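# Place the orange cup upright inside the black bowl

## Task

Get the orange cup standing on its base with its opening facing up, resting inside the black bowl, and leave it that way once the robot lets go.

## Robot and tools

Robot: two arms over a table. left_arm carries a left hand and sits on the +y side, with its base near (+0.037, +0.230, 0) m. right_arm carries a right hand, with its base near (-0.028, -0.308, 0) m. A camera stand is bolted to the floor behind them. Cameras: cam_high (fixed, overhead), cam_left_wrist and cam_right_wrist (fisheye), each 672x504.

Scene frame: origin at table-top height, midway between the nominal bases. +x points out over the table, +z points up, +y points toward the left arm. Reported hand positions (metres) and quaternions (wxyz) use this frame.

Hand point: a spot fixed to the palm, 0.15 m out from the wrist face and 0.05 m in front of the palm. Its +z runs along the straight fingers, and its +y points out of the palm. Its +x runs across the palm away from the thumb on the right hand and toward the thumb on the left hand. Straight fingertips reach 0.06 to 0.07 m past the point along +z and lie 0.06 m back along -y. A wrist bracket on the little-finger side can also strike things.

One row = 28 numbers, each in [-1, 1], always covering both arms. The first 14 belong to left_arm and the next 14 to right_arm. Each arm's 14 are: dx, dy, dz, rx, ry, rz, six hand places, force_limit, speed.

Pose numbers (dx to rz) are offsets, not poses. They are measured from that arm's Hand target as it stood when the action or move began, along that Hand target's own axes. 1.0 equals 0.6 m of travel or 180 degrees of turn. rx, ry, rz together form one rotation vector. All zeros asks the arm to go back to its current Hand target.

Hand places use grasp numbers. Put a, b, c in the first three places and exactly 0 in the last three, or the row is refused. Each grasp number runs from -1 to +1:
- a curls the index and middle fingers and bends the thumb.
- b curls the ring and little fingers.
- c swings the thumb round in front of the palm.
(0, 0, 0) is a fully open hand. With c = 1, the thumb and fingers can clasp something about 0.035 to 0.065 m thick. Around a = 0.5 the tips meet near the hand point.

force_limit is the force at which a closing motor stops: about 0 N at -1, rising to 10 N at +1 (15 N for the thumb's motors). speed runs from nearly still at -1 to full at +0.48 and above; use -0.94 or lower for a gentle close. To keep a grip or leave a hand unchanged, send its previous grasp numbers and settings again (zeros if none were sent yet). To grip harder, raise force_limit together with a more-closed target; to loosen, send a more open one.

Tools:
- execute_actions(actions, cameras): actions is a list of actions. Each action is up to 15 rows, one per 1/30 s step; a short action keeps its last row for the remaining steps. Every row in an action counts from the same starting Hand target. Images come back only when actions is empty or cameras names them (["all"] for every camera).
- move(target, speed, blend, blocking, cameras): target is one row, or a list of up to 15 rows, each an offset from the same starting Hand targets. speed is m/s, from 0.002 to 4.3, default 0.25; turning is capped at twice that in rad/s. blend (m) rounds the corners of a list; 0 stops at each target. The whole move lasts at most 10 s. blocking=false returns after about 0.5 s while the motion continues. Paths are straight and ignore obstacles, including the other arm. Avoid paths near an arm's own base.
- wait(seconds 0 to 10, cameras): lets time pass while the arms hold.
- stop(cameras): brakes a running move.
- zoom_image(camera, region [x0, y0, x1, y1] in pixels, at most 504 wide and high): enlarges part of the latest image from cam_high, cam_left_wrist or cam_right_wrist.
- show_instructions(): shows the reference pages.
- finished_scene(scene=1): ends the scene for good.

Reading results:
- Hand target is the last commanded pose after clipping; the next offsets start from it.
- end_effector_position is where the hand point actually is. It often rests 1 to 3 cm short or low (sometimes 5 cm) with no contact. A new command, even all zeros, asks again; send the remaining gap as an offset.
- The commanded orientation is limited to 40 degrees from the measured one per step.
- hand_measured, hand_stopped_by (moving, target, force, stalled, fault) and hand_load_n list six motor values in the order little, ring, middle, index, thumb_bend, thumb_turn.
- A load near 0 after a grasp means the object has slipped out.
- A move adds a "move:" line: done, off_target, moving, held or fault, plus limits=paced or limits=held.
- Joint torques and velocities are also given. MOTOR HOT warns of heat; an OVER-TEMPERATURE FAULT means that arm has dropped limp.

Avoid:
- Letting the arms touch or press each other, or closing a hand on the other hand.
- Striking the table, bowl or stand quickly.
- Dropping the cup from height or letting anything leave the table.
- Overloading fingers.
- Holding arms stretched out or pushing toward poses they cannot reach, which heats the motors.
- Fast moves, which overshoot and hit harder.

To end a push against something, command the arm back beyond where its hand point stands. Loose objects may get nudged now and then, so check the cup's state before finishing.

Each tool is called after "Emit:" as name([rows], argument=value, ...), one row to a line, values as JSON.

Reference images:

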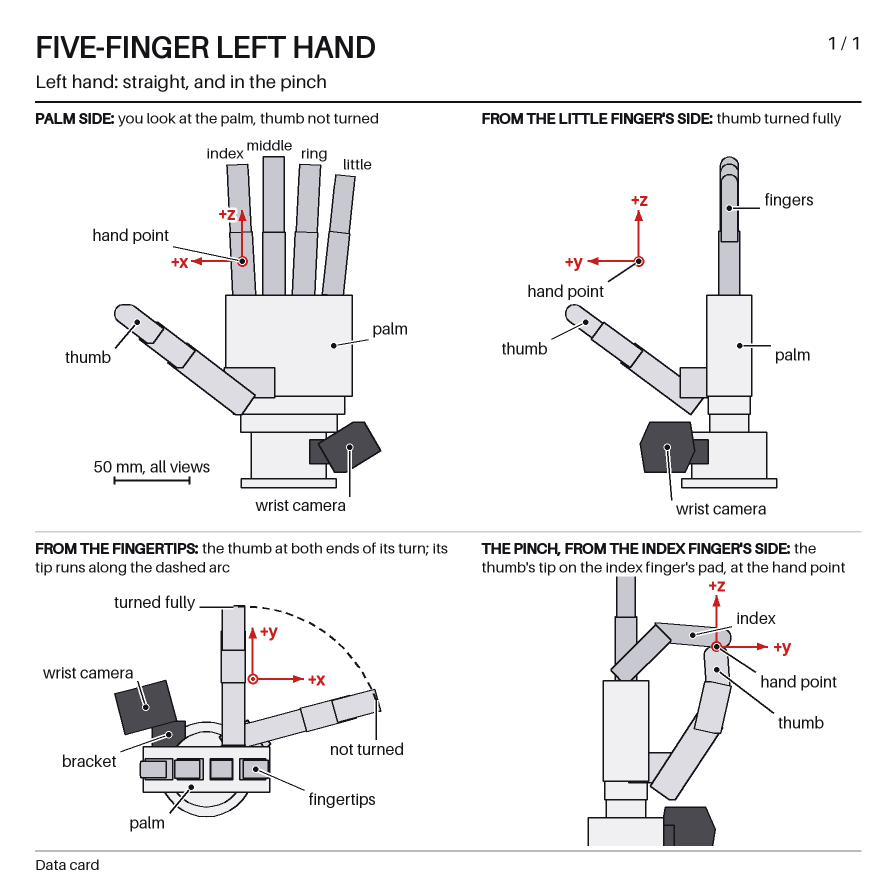

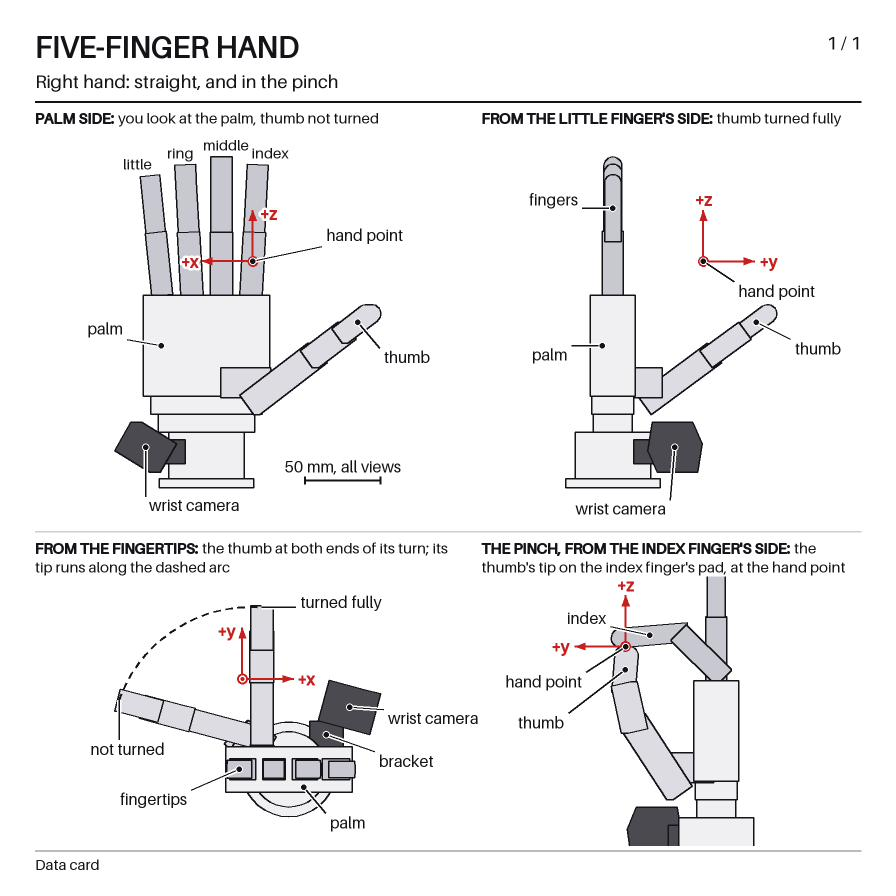

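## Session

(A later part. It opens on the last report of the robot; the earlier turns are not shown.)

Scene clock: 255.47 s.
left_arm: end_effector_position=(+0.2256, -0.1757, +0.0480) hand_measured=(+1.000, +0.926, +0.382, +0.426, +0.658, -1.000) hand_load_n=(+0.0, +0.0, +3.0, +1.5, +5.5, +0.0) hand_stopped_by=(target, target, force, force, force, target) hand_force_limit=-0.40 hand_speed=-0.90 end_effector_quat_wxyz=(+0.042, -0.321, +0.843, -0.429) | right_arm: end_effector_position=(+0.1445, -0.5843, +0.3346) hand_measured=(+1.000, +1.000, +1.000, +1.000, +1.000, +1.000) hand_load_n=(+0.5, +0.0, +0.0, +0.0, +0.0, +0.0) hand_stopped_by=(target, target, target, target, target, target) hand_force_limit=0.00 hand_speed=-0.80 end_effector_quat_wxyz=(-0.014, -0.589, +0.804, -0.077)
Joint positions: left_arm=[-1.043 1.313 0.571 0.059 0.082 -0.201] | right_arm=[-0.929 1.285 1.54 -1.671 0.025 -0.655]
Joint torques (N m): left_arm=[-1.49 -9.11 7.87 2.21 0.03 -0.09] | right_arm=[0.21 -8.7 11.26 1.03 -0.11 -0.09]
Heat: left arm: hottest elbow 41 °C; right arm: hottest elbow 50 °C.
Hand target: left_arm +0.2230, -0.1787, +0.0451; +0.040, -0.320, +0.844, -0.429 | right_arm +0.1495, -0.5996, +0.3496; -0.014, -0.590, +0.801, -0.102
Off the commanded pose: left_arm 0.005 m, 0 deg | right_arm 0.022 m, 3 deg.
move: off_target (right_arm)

Emit:
move([
  [0,0,0,0,0,0,0.56,0,1,0,0,0,-0.4,-0.9,0,0,0,0,0,0,0,0,0,0,0,0,0,-0.8],
  [0.0345,-0.125,-0.1048,0,0,0,0.56,0,1,0,0,0,-0.4,-0.9,0,0,0,0,0,0,0,0,0,0,0,0,0,-0.8],
], speed=0.1, cameras=["cam_high","cam_left_wrist"])

Emit:
zoom_image(camera="cam_high", region=[320, 130, 420, 230])

Scene clock: 260.97 s.
left_arm: end_effector_position=(+0.2168, -0.1618, +0.1172) hand_measured=(+1.000, +0.916, +0.374, +0.410, +0.658, -1.000) hand_load_n=(+0.0, +0.0, +2.5, +3.0, +6.5, -0.5) hand_stopped_by=(target, target, force, force, force, target) hand_force_limit=-0.40 hand_speed=-0.90 end_effector_quat_wxyz=(+0.037, -0.326, +0.853, -0.406) | right_arm: end_effector_position=(+0.1445, -0.5843, +0.3346) hand_measured=(+1.000, +1.000, +1.000, +1.000, +1.000, +1.000) hand_load_n=(-0.5, +0.0, +0.0, +0.0, +0.0, +0.0) hand_stopped_by=(target, target, target, target, target, target) hand_force_limit=0.00 hand_speed=-0.80 end_effector_quat_wxyz=(-0.014, -0.589, +0.804, -0.077)
Joint positions: left_arm=[-1.043 1.137 0.678 -0.276 0.082 -0.201] | right_arm=[-0.929 1.285 1.54 -1.671 0.025 -0.655]
Joint torques (N m): left_arm=[-1.61 -9.82 13.49 1.39 0.06 -0.09] | right_arm=[0.21 -8.64 11.26 1.03 -0.12 -0.09]
Heat: left arm: hottest elbow 41 °C; right arm: hottest elbow 50 °C.
Hand target: left_arm +0.2231, -0.1786, +0.1452; +0.040, -0.320, +0.844, -0.429 | right_arm +0.1495, -0.5996, +0.3496; -0.014, -0.590, +0.801, -0.102
Off the commanded pose: left_arm 0.033 m, 3 deg | right_arm 0.022 m, 3 deg.
move: off_target (left_arm, right_arm)
camera_calibration:
cam_left_wrist: T_world_to_cam=[[0.277319, -0.623598, 0.730903, -0.239522], [-0.945447, -0.0417678, 0.323086, 0.161611], [-0.170948, -0.780628, -0.601162, 0.0974625], [0, 0, 0, 1]] pos_world=[0.23588, -0.0665336, 0.181444]
Images, in order (width x height): cam_high 672x504, cam_left_wrist 672x504.

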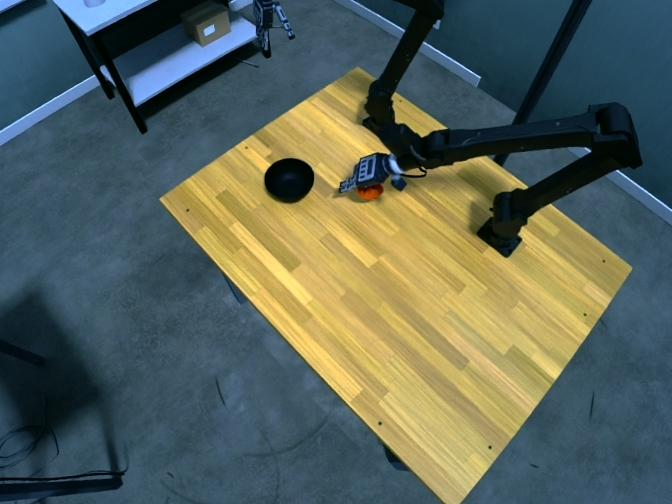

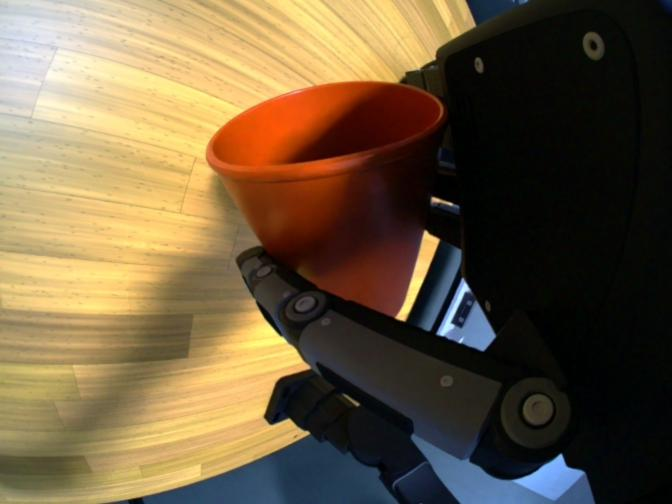

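Scaled by 5.040 from the camera's 672x504 image, which has a finer 960x720 frame.

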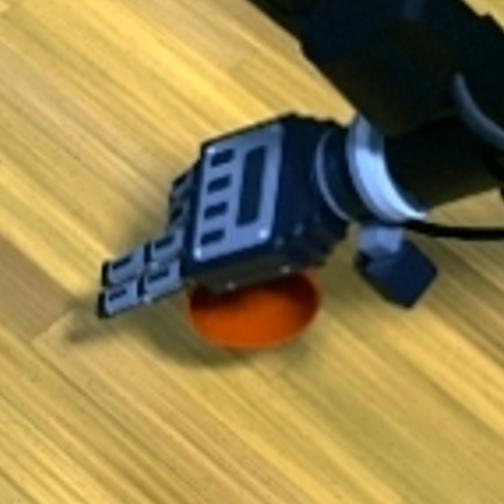

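Emit:
move([
  [0.0202,-0.1592,-0.0422,0.0704,-0.0539,0.2438,0.56,0,1,0,0,0,-0.4,-0.9,0,0,0,0,0,0,0,0,0,0,0,0,0,-0.8],
  [0.0177,-0.345,0.1788,0.1408,-0.1077,0.4876,0.56,0,1,0,0,0,-0.4,-0.9,0,0,0,0,0,0,0,0,0,0,0,0,0,-0.8],
], speed=0.2, blend=[0.05, 0], cameras=["all"])

Emit:
zoom_image(camera="cam_high", region=[220, 90, 380, 220])

Emit:
zoom_image(camera="cam_right_wrist", region=[160, 200, 400, 420])

Scene clock: 286.87 s.
left_arm: end_effector_position=(+0.3433, -0.3324, +0.2071) hand_measured=(+1.000, +0.916, +0.374, +0.410, +0.658, -1.000) hand_load_n=(+0.0, +0.0, +2.5, +3.0, +6.5, +0.0) hand_stopped_by=(target, target, force, force, force, target) hand_force_limit=-0.40 hand_speed=-0.90 end_effector_quat_wxyz=(+0.492, +0.308, +0.724, -0.374) | right_arm: end_effector_position=(+0.1445, -0.5843, +0.3346) hand_measured=(+1.000, +1.000, +1.000, +1.000, +1.000, +1.000) hand_load_n=(+0.0, +0.0, +0.0, +0.0, +0.0, +0.0) hand_stopped_by=(target, target, target, target, target, target) hand_force_limit=0.00 hand_speed=-0.80 end_effector_quat_wxyz=(-0.014, -0.589, +0.804, -0.077)
Joint positions: left_arm=[-1.226 1.514 0.97 0.303 -0.132 1.291] | right_arm=[-0.929 1.285 1.54 -1.671 0.025 -0.655]
Joint torques (N m): left_arm=[0.44 -14.39 13.68 2.65 0.1 0.12] | right_arm=[0.21 -8.7 11.26 1.03 -0.12 -0.09]
Heat: left arm: hottest elbow 43 °C; right arm: hottest elbow 50 °C.
Hand target: left_arm +0.3561, -0.3479, +0.2351; +0.511, +0.300, +0.707, -0.386 | right_arm +0.1495, -0.5996, +0.3496; -0.014, -0.590, +0.801, -0.102
Off the commanded pose: left_arm 0.035 m, 3 deg | right_arm 0.022 m, 3 deg.
move: off_target (left_arm, right_arm)
camera_calibration:
cam_left_wrist: T_world_to_cam=[[-0.864175, -0.500114, -0.0555703, 0.149056], [-0.310248, 0.616505, -0.723649, 0.462563], [0.396166, -0.608119, -0.687927, -0.0793408], [0, 0, 0, 1]] pos_world=[0.303752, -0.258876, 0.288435]
cam_right_wrist: T_world_to_cam=[[-0.998837, 0.00156619, -0.0481837, 0.153948], [-0.0194869, 0.901064, 0.433248, 0.377712], [0.0440951, 0.433683, -0.899986, 0.660621], [0, 0, 0, 1]] pos_world=[0.131999, -0.627084, 0.438325]

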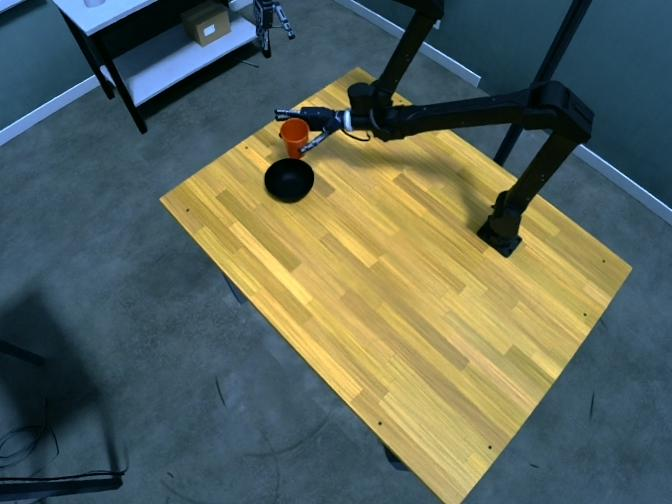

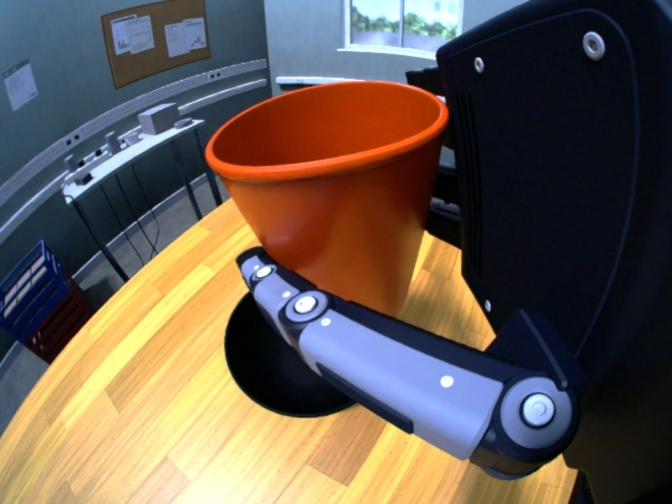

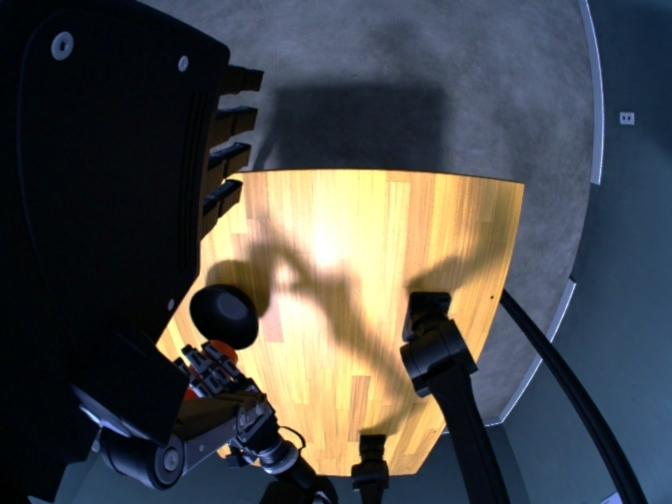

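Scaled by 3.150 from the camera's 672x504 image, which has a finer 960x720 frame.

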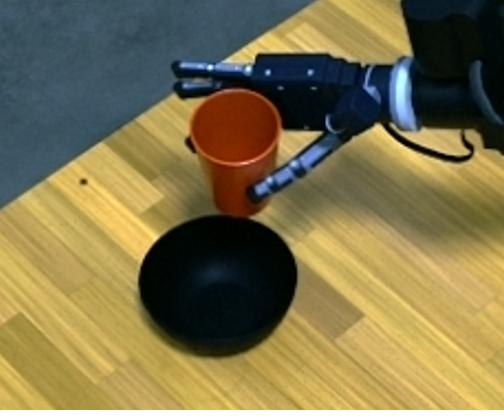

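Scaled by 2.100 from the camera's 672x504 image, which has a finer 960x720 frame.

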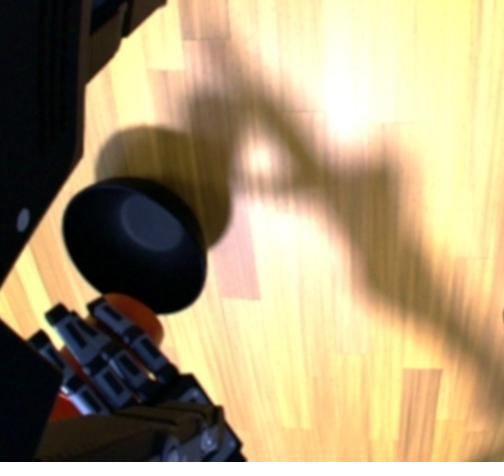

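Emit:
zoom_image(camera="cam_high", region=[260, 100, 340, 180])

Scaled by 6.300 from the camera's 672x504 image, which has a finer 960x720 frame.

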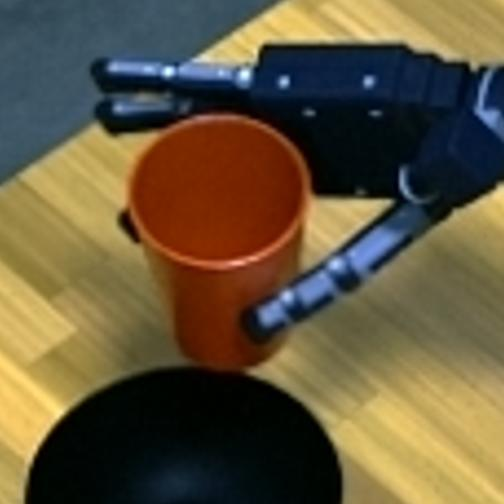

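Emit:
move(target=[0.0503,0.047,0.0422,-0.0063,-0.0016,0.0355,0.56,0,1,0,0,0,-0.4,-0.9,0,0,0,0,0,0,0,0,0,0,0,0,0,-0.8], speed=0.1, cameras=["all"])

Emit:
zoom_image(camera="cam_high", region=[250, 110, 350, 210])

Emit:
zoom_image(camera="cam_right_wrist", region=[160, 250, 300, 390])

Scene clock: 324.63 s.
left_arm: end_effector_position=(+0.3711, -0.3406, +0.1705) hand_measured=(+1.000, +0.916, +0.374, +0.410, +0.658, -1.000) hand_load_n=(+0.0, +0.0, +2.5, +3.5, +6.5, +0.0) hand_stopped_by=(target, target, force, force, force, target) hand_force_limit=-0.40 hand_speed=-0.90 end_effector_quat_wxyz=(+0.518, +0.340, +0.707, -0.341) | right_arm: end_effector_position=(+0.1445, -0.5843, +0.3346) hand_measured=(+1.000, +1.000, +1.000, +1.000, +1.000, +1.000) hand_load_n=(+0.0, +0.0, +0.0, +0.0, +0.0, +0.0) hand_stopped_by=(target, target, target, target, target, target) hand_force_limit=0.00 hand_speed=-0.80 end_effector_quat_wxyz=(-0.014, -0.589, +0.804, -0.077)
Joint positions: left_arm=[-1.197 1.629 0.97 0.423 -0.124 1.407] | right_arm=[-0.929 1.285 1.54 -1.671 0.025 -0.655]
Joint torques (N m): left_arm=[0.03 -16.21 12.34 2.66 0.1 0.12] | right_arm=[0.21 -8.64 11.25 1.03 -0.12 -0.09]
Heat: left arm: hottest elbow 45 °C; right arm: hottest elbow 51 °C.
Hand target: left_arm +0.3828, -0.3537, +0.1950; +0.537, +0.333, +0.691, -0.350 | right_arm +0.1495, -0.5996, +0.3496; -0.014, -0.590, +0.801, -0.102
Off the commanded pose: left_arm 0.030 m, 3 deg | right_arm 0.022 m, 3 deg.
move: off_target (left_arm, right_arm)
camera_calibration:
cam_left_wrist: T_world_to_cam=[[-0.85599, -0.489758, -0.165588, 0.186205], [-0.235863, 0.654962, -0.717909, 0.434218], [0.460055, -0.575467, -0.676156, -0.135209], [0, 0, 0, 1]] pos_world=[0.324008, -0.27101, 0.25114]
cam_right_wrist: T_world_to_cam=[[-0.998837, 0.00156619, -0.0481837, 0.153948], [-0.0194869, 0.901064, 0.433248, 0.377712], [0.0440951, 0.433683, -0.899986, 0.660621], [0, 0, 0, 1]] pos_world=[0.131999, -0.627084, 0.438325]

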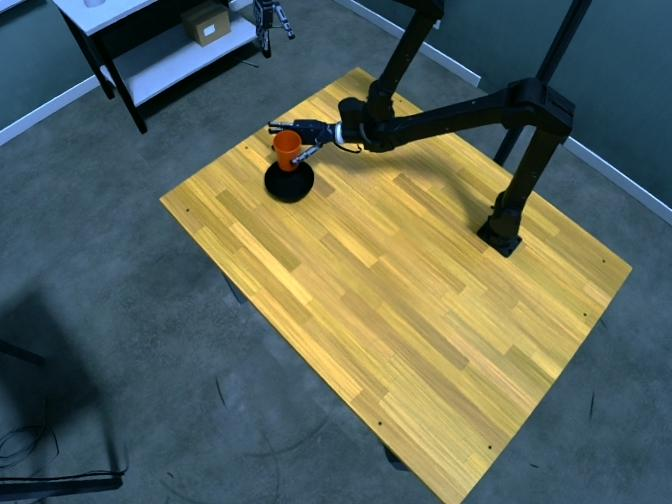

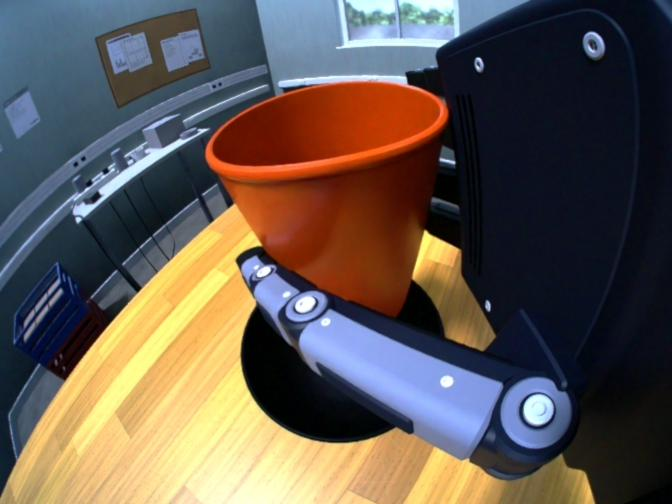

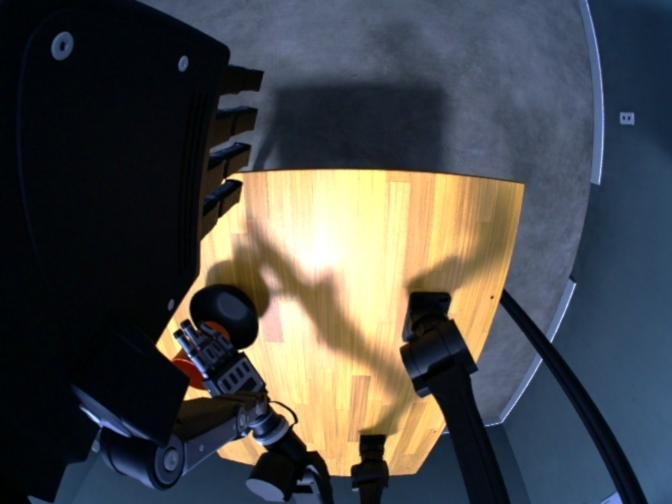

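Scaled by 5.040 from the camera's 672x504 image, which has a finer 960x720 frame.

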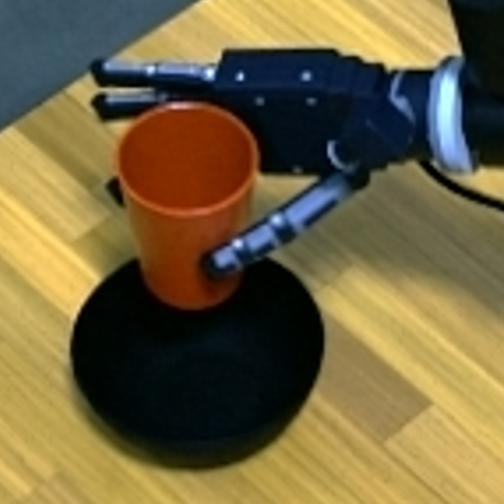

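Scaled by 3.600 from the camera's 672x504 image, which has a finer 960x720 frame.

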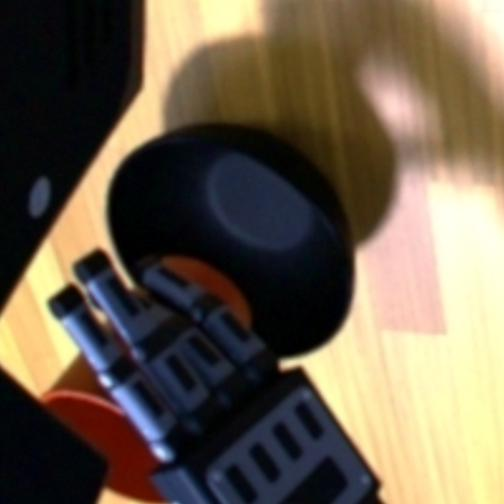

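Emit:
move(target=[0.1338,0.0238,0.0265,0,0,0,0.56,0,1,0,0,0,-0.4,-0.9,0,0,0,0,0,0,0,0,0,0,0,0,0,-0.8], speed=0.1, cameras=["all"])

Emit:
zoom_image(camera="cam_high", region=[240, 120, 340, 220])

Emit:
zoom_image(camera="cam_right_wrist", region=[160, 250, 300, 390])

Scene clock: 347.83 s.
left_arm: end_effector_position=(+0.3797, -0.3518, +0.1066) hand_measured=(+1.000, +0.916, +0.374, +0.410, +0.658, -1.000) hand_load_n=(+0.0, +0.0, +2.5, +3.0, +6.5, +0.5) hand_stopped_by=(target, target, force, force, force, target) hand_force_limit=-0.40 hand_speed=-0.90 end_effector_quat_wxyz=(+0.527, +0.335, +0.698, -0.350) | right_arm: end_effector_position=(+0.1445, -0.5843, +0.3346) hand_measured=(+1.000, +1.000, +1.000, +1.000, +1.000, +1.000) hand_load_n=(+0.0, +0.0, +0.0, +0.0, +0.0, +0.0) hand_stopped_by=(target, target, target, target, target, target) hand_force_limit=0.00 hand_speed=-0.80 end_effector_quat_wxyz=(-0.014, -0.589, +0.804, -0.077)
Joint positions: left_arm=[-1.19 1.793 0.944 0.647 -0.116 1.409] | right_arm=[-0.929 1.285 1.54 -1.671 0.025 -0.655]
Joint torques (N m): left_arm=[0.21 -17.26 8.16 2.58 0.12 0.11] | right_arm=[0.21 -8.7 11.26 1.02 -0.12 -0.09]
Heat: left arm: hottest elbow 45 °C; right arm: hottest elbow 52 °C.
Hand target: left_arm +0.3867, -0.3527, +0.1120; +0.537, +0.333, +0.692, -0.350 | right_arm +0.1495, -0.5996, +0.3496; -0.014, -0.590, +0.801, -0.102
Off the commanded pose: left_arm 0.009 m, 1 deg | right_arm 0.022 m, 3 deg.
move: off_target (right_arm)
camera_calibration:
cam_left_wrist: T_world_to_cam=[[-0.854191, -0.494063, -0.162047, 0.174941], [-0.225199, 0.632439, -0.741152, 0.388214], [0.46866, -0.596593, -0.651487, -0.202155], [0, 0, 0, 1]] pos_world=[0.331601, -0.279694, 0.184372]
cam_right_wrist: T_world_to_cam=[[-0.998837, 0.00156619, -0.0481837, 0.153948], [-0.0194869, 0.901064, 0.433248, 0.377712], [0.0440951, 0.433683, -0.899986, 0.660621], [0, 0, 0, 1]] pos_world=[0.131999, -0.627084, 0.438325]

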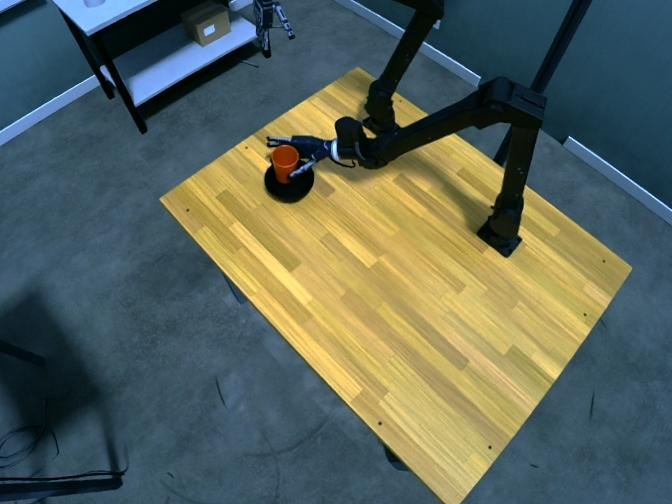

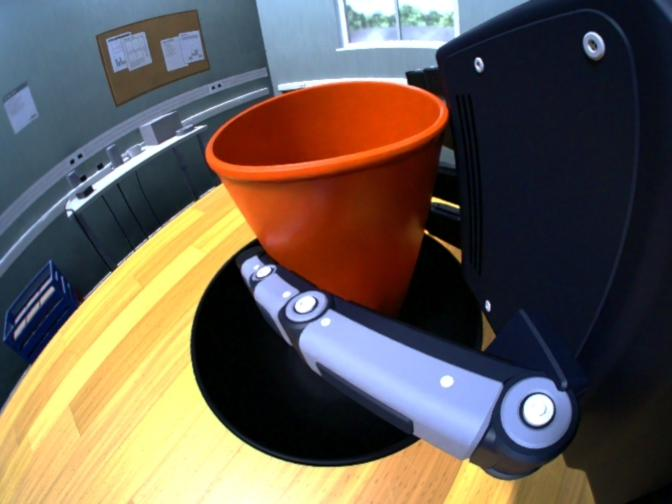

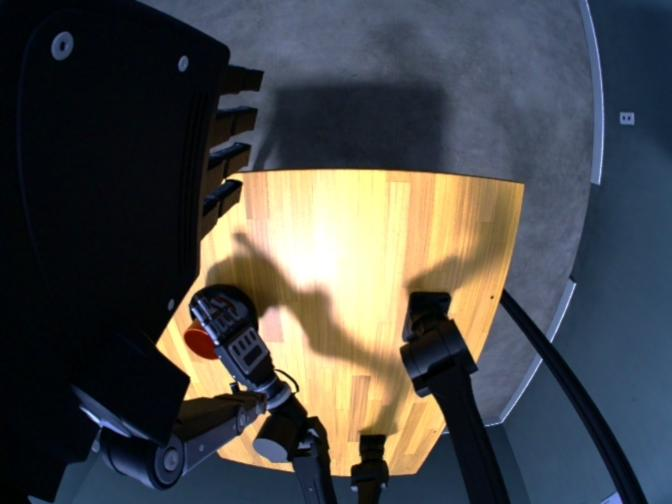

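Scaled by 5.040 from the camera's 672x504 image, which has a finer 960x720 frame.

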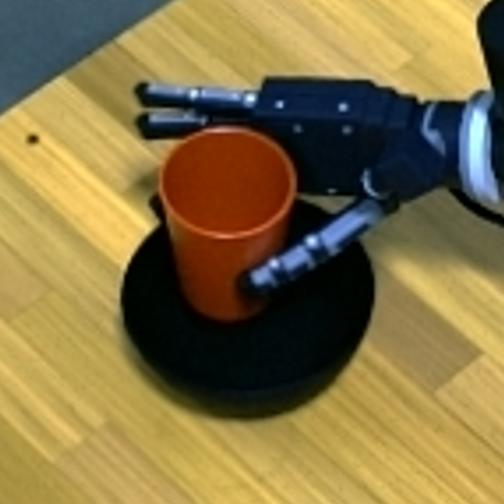

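Scaled by 3.600 from the camera's 672x504 image, which has a finer 960x720 frame.

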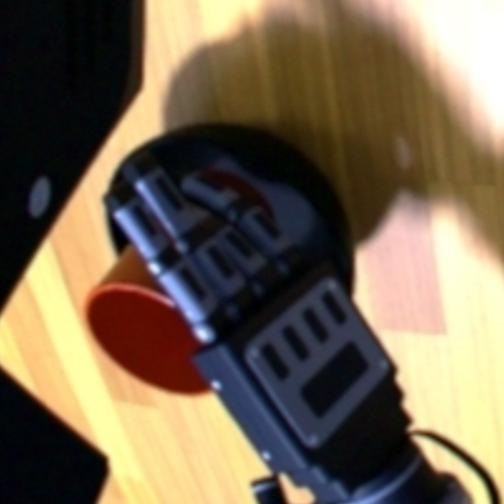

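Emit:
move(target=[0.023,0.007,-0.0188,0,0,0,0.56,0,1,0,0,0,-0.4,-0.9,0,0,0,0,0,0,0,0,0,0,0,0,0,-0.8], speed=0.06, cameras=["all"])

Emit:
zoom_image(camera="cam_high", region=[240, 120, 340, 220])

Scene clock: 352.73 s.
left_arm: end_effector_position=(+0.3752, -0.3401, +0.0967) hand_measured=(+1.000, +0.916, +0.374, +0.410, +0.658, -1.000) hand_load_n=(+0.0, +0.0, +2.5, +3.5, +6.5, +0.0) hand_stopped_by=(target, target, force, force, force, target) hand_force_limit=-0.40 hand_speed=-0.90 end_effector_quat_wxyz=(+0.529, +0.334, +0.697, -0.351) | right_arm: end_effector_position=(+0.1445, -0.5843, +0.3346) hand_measured=(+1.000, +1.000, +1.000, +1.000, +1.000, +1.000) hand_load_n=(+0.0, +0.0, +0.0, +0.0, +0.0, +0.0) hand_stopped_by=(target, target, target, target, target, target) hand_force_limit=0.00 hand_speed=-0.80 end_effector_quat_wxyz=(-0.014, -0.589, +0.804, -0.077)
Joint positions: left_arm=[-1.188 1.793 0.9 0.695 -0.114 1.409] | right_arm=[-0.929 1.285 1.54 -1.671 0.025 -0.655]
Joint torques (N m): left_arm=[0.21 -16.97 7.6 2.65 0.11 0.1] | right_arm=[0.21 -8.7 11.26 1.03 -0.12 -0.09]
Heat: left arm: hottest elbow 44 °C; right arm: hottest elbow 52 °C.
Hand target: left_arm +0.3816, -0.3398, +0.1001; +0.537, +0.333, +0.691, -0.350 | right_arm +0.1495, -0.5996, +0.3496; -0.014, -0.590, +0.801, -0.102
Off the commanded pose: left_arm 0.007 m, 1 deg | right_arm 0.022 m, 3 deg.
move: off_target (right_arm)
camera_calibration:
cam_left_wrist: T_world_to_cam=[[-0.854141, -0.494407, -0.161261, 0.175042], [-0.223912, 0.629512, -0.744029, 0.371327], [0.469369, -0.599397, -0.648395, -0.201003], [0, 0, 0, 1]] pos_world=[0.327, -0.267693, 0.174176]
cam_right_wrist: T_world_to_cam=[[-0.998837, 0.00156619, -0.0481837, 0.153948], [-0.0194869, 0.901064, 0.433248, 0.377712], [0.0440951, 0.433683, -0.899986, 0.660621], [0, 0, 0, 1]] pos_world=[0.131999, -0.627084, 0.438325]

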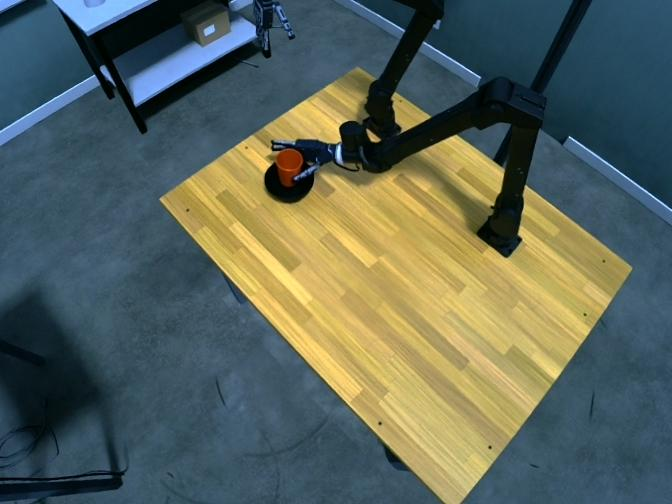

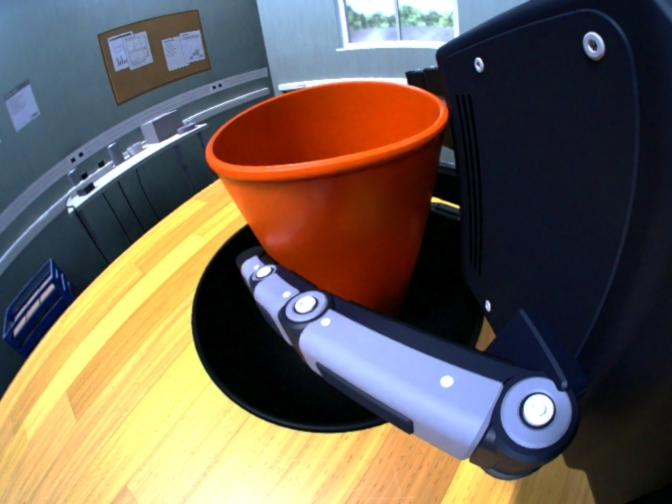

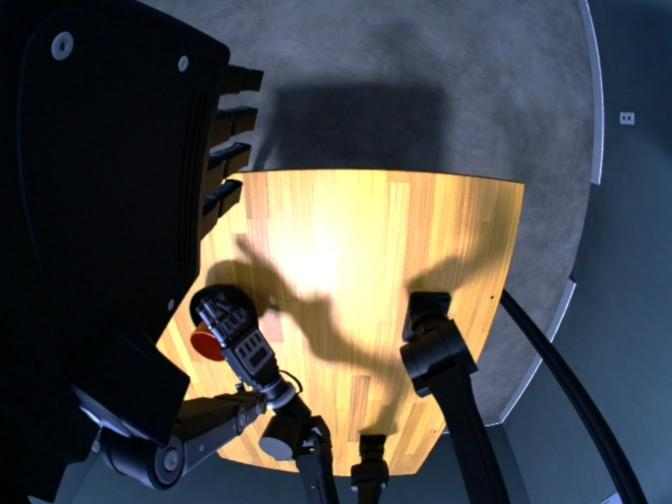

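Scaled by 5.040 from the camera's 672x504 image, which has a finer 960x720 frame.

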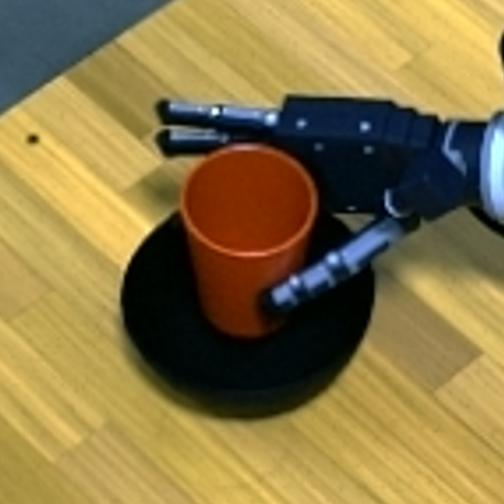

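Emit:
move(target=[0.0306,0.0061,-0.0055,0,0,0,0.56,0,1,0,0,0,-0.4,-0.9,0,0,0,0,0,0,0,0,0,0,0,0,0,-0.8], speed=0.05, cameras=["all"])

Emit:
zoom_image(camera="cam_high", region=[240, 120, 340, 220])

Scene clock: 356.87 s.
left_arm: end_effector_position=(+0.3728, -0.3337, +0.0799) hand_measured=(+1.000, +0.916, +0.374, +0.410, +0.658, -1.000) hand_load_n=(+0.0, +0.0, +2.0, +3.5, +6.5, +0.0) hand_stopped_by=(target, target, force, force, force, target) hand_force_limit=-0.40 hand_speed=-0.90 end_effector_quat_wxyz=(+0.529, +0.334, +0.697, -0.351) | right_arm: end_effector_position=(+0.1445, -0.5843, +0.3346) hand_measured=(+1.000, +1.000, +1.000, +1.000, +1.000, +1.000) hand_load_n=(+0.0, +0.0, +0.0, +0.0, +0.0, +0.0) hand_stopped_by=(target, target, target, target, target, target) hand_force_limit=0.00 hand_speed=-0.80 end_effector_quat_wxyz=(-0.014, -0.589, +0.804, -0.077)
Joint positions: left_arm=[-1.187 1.821 0.873 0.752 -0.114 1.41] | right_arm=[-0.929 1.285 1.54 -1.671 0.025 -0.655]
Joint torques (N m): left_arm=[0.15 -16.97 7.21 2.56 0.11 0.14] | right_arm=[0.21 -8.7 11.26 1.02 -0.12 -0.09]
Heat: left arm: hottest elbow 43 °C; right arm: hottest elbow 52 °C.
Hand target: left_arm +0.3792, -0.3337, +0.0823; +0.537, +0.333, +0.691, -0.350 | right_arm +0.1495, -0.5996, +0.3496; -0.014, -0.590, +0.801, -0.102
Off the commanded pose: left_arm 0.007 m, 1 deg | right_arm 0.022 m, 3 deg.
move: off_target (right_arm)
camera_calibration:
cam_left_wrist: T_world_to_cam=[[-0.854071, -0.494479, -0.161413, 0.173312], [-0.223368, 0.6289, -0.744709, 0.353861], [0.469755, -0.599979, -0.647576, -0.207421], [0, 0, 0, 1]] pos_world=[0.324499, -0.261292, 0.157177]
cam_right_wrist: T_world_to_cam=[[-0.998837, 0.00156619, -0.0481837, 0.153948], [-0.0194869, 0.901064, 0.433248, 0.377712], [0.0440951, 0.433683, -0.899986, 0.660621], [0, 0, 0, 1]] pos_world=[0.131999, -0.627084, 0.438325]

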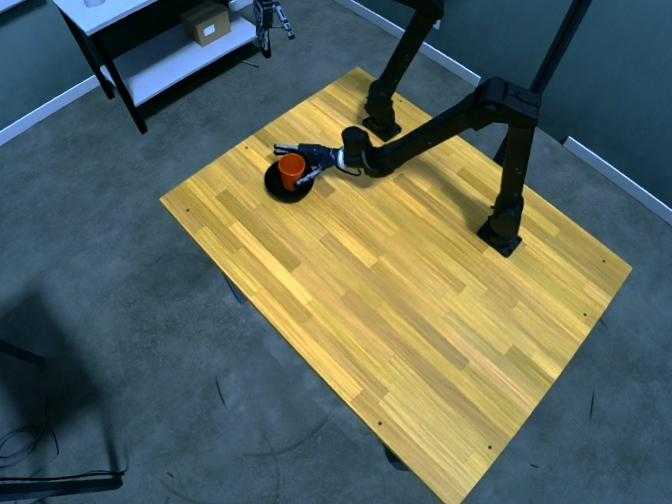

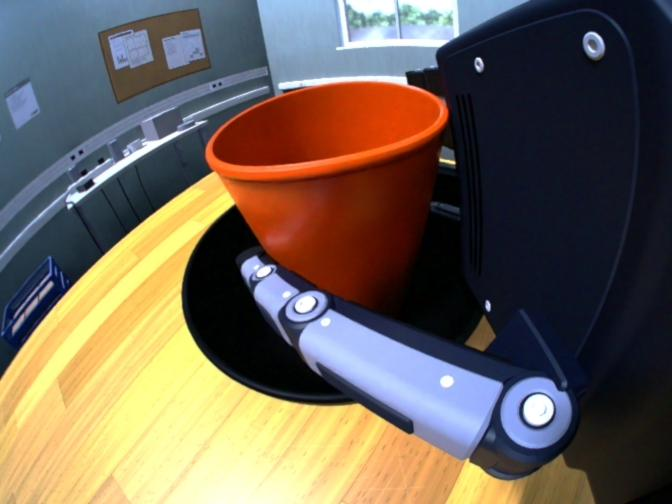

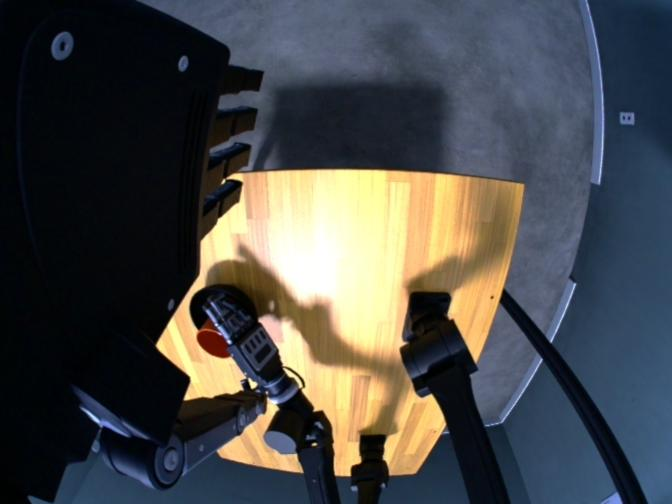

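Scaled by 5.040 from the camera's 672x504 image, which has a finer 960x720 frame.

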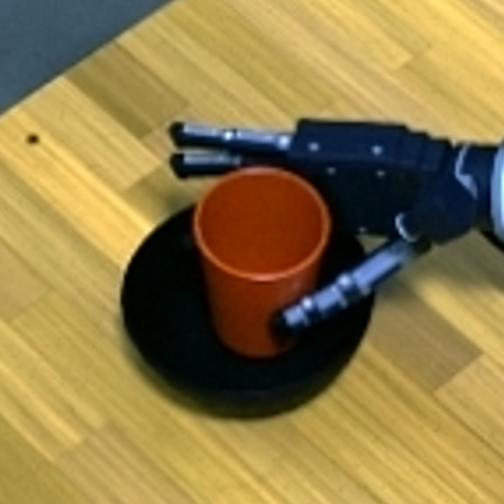

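Emit:
move(target=[0.0188,0.0085,0.0033,0,0,0,0.56,0,1,0,0,0,-0.4,-0.9,0,0,0,0,0,0,0,0,0,0,0,0,0,-0.8], speed=0.03, cameras=["cam_high","cam_left_wrist"])

Emit:
zoom_image(camera="cam_high", region=[240, 120, 340, 220])

Scene clock: 360.50 s.
left_arm: end_effector_position=(+0.3774, -0.3343, +0.0781) hand_measured=(+1.000, +0.916, +0.374, +0.410, +0.658, -1.000) hand_load_n=(+0.0, +0.0, +2.5, +3.0, +6.5, +0.5) hand_stopped_by=(target, target, force, force, force, target) hand_force_limit=-0.40 hand_speed=-0.90 end_effector_quat_wxyz=(+0.535, +0.330, +0.691, -0.356) | right_arm: end_effector_position=(+0.1445, -0.5843, +0.3346) hand_measured=(+1.000, +1.000, +1.000, +1.000, +1.000, +1.000) hand_load_n=(+0.0, +0.0, +0.0, +0.0, -0.5, +0.0) hand_stopped_by=(target, target, target, target, target, target) hand_force_limit=0.00 hand_speed=-0.80 end_effector_quat_wxyz=(-0.014, -0.589, +0.804, -0.077)
Joint positions: left_arm=[-1.179 1.839 0.873 0.79 -0.106 1.41] | right_arm=[-0.929 1.285 1.54 -1.671 0.025 -0.655]
Joint torques (N m): left_arm=[0.21 -15.97 6.69 2.41 0.12 0.12] | right_arm=[0.21 -8.7 11.25 1.03 -0.11 -0.09]
Heat: left arm: hottest elbow 43 °C; right arm: hottest elbow 52 °C.
Hand target: left_arm +0.3823, -0.3316, +0.0703; +0.537, +0.333, +0.691, -0.350 | right_arm +0.1495, -0.5996, +0.3496; -0.014, -0.590, +0.801, -0.102
Off the commanded pose: left_arm 0.010 m, 1 deg | right_arm 0.022 m, 3 deg.
move: off_target (right_arm)
camera_calibration:
cam_left_wrist: T_world_to_cam=[[-0.85239, -0.498214, -0.158793, 0.174585], [-0.217901, 0.614477, -0.758246, 0.348018], [0.475343, -0.61172, -0.632335, -0.218256], [0, 0, 0, 1]] pos_world=[0.328395, -0.26038, 0.153596]
Images, in order (width x height): cam_high 672x504, cam_left_wrist 672x504.

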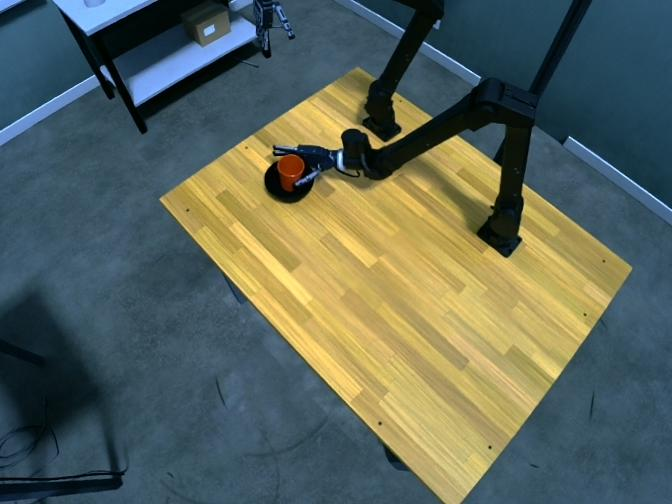

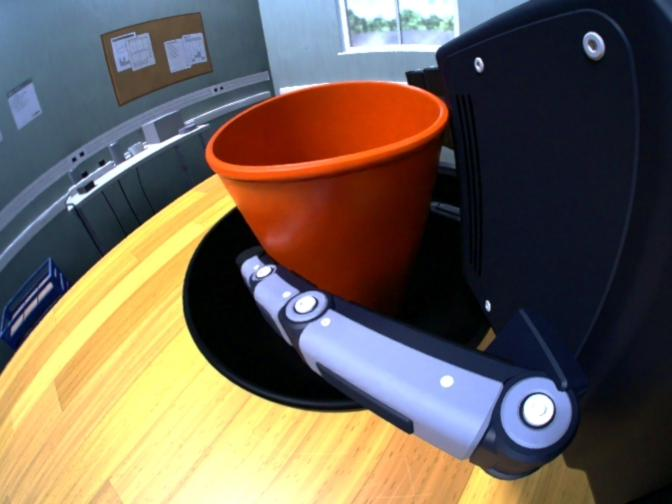

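Scaled by 5.040 from the camera's 672x504 image, which has a finer 960x720 frame.

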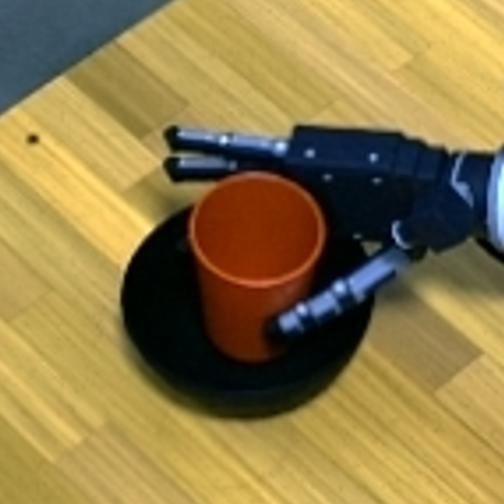

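Emit:
move([
  [-0.0146,-0.0019,-0.0027,0,0,0,0.56,0,1,0,0,0,-0.4,-0.9,0,0,0,0,0,0,0,0,0,0,0,0,0,-0.8],
  [-0.0146,-0.0019,-0.0027,0,0,0,-0.3,0,1,0,0,0,-0.4,-0.75,0,0,0,0,0,0,0,0,0,0,0,0,0,-0.8],
], speed=0.03, cameras=["all"])

Emit:
zoom_image(camera="cam_high", region=[240, 120, 340, 220])

Scene clock: 367.47 s.
left_arm: end_effector_position=(+0.3804, -0.3321, +0.0773) hand_measured=(+0.970, +1.000, +1.000, +1.000, +0.876, -1.000) hand_load_n=(+0.0, +0.0, +0.0, +0.0, +0.0, +0.0) hand_stopped_by=(target, target, target, target, target, target) hand_force_limit=-0.40 hand_speed=-0.75 end_effector_quat_wxyz=(+0.535, +0.331, +0.693, -0.352) | right_arm: end_effector_position=(+0.1445, -0.5843, +0.3346) hand_measured=(+1.000, +1.000, +1.000, +1.000, +1.000, +1.000) hand_load_n=(+0.0, +0.0, +0.0, +0.0, +0.0, +0.0) hand_stopped_by=(target, target, target, target, target, target) hand_force_limit=0.00 hand_speed=-0.80 end_effector_quat_wxyz=(-0.014, -0.589, +0.804, -0.077)
Joint positions: left_arm=[-1.174 1.839 0.873 0.786 -0.106 1.415] | right_arm=[-0.929 1.285 1.54 -1.671 0.025 -0.655]
Joint torques (N m): left_arm=[0.03 -17.9 6.94 1.81 0.12 0.08] | right_arm=[0.21 -8.7 11.25 1.02 -0.12 -0.09]
Heat: left arm: hottest elbow 42 °C; right arm: hottest elbow 52 °C.
Hand target: left_arm +0.3824, -0.3315, +0.0793; +0.537, +0.333, +0.692, -0.350 | right_arm +0.1495, -0.5996, +0.3496; -0.014, -0.590, +0.801, -0.102
Off the commanded pose: left_arm 0.003 m, 0 deg | right_arm 0.022 m, 3 deg.
move: off_target (right_arm)
camera_calibration:
cam_left_wrist: T_world_to_cam=[[-0.849806, -0.501053, -0.163633, 0.17664], [-0.219102, 0.618144, -0.754913, 0.348195], [0.4794, -0.605677, -0.635084, -0.218178], [0, 0, 0, 1]] pos_world=[0.330994, -0.258874, 0.153199]
cam_right_wrist: T_world_to_cam=[[-0.998837, 0.00156619, -0.0481837, 0.153948], [-0.0194869, 0.901064, 0.433248, 0.377712], [0.0440951, 0.433683, -0.899986, 0.660621], [0, 0, 0, 1]] pos_world=[0.131999, -0.627084, 0.438325]

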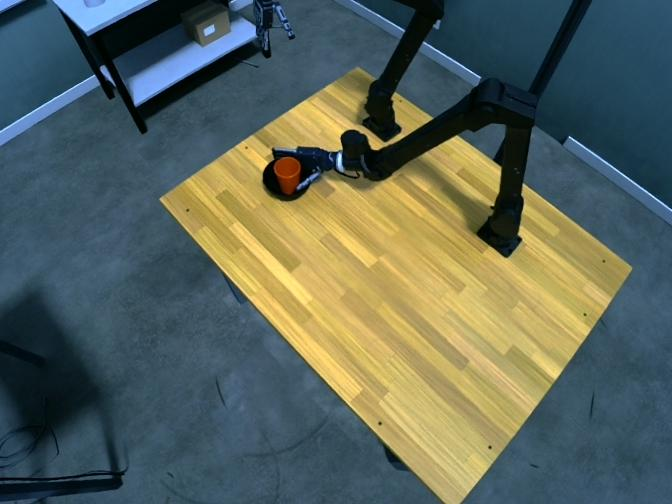

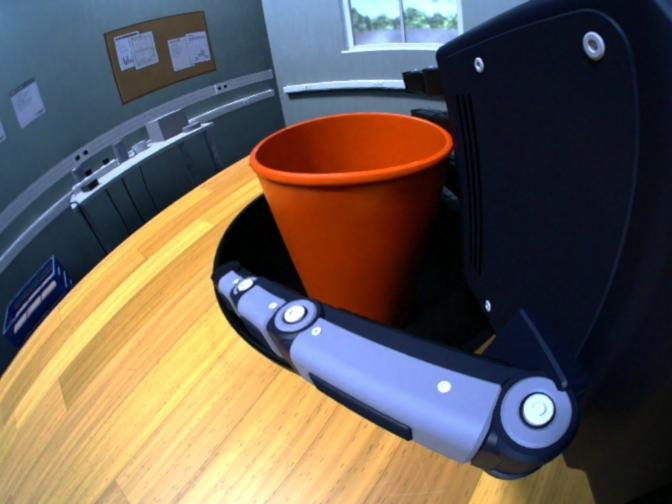

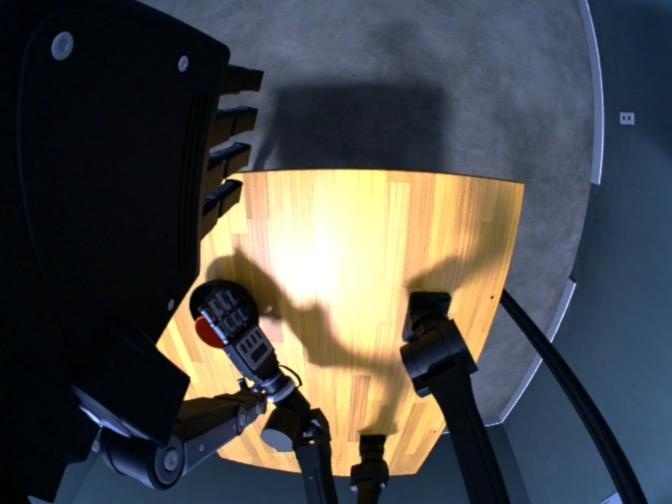

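Scaled by 5.040 from the camera's 672x504 image, which has a finer 960x720 frame.

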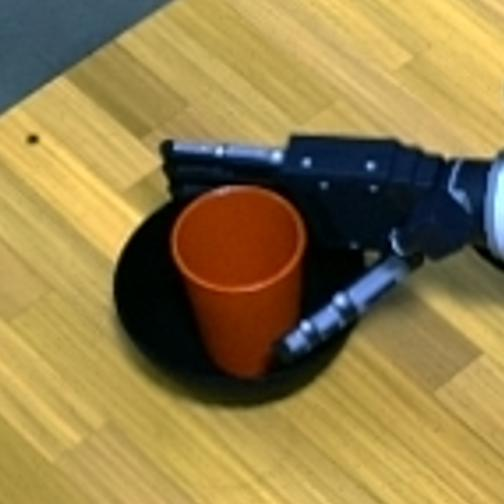

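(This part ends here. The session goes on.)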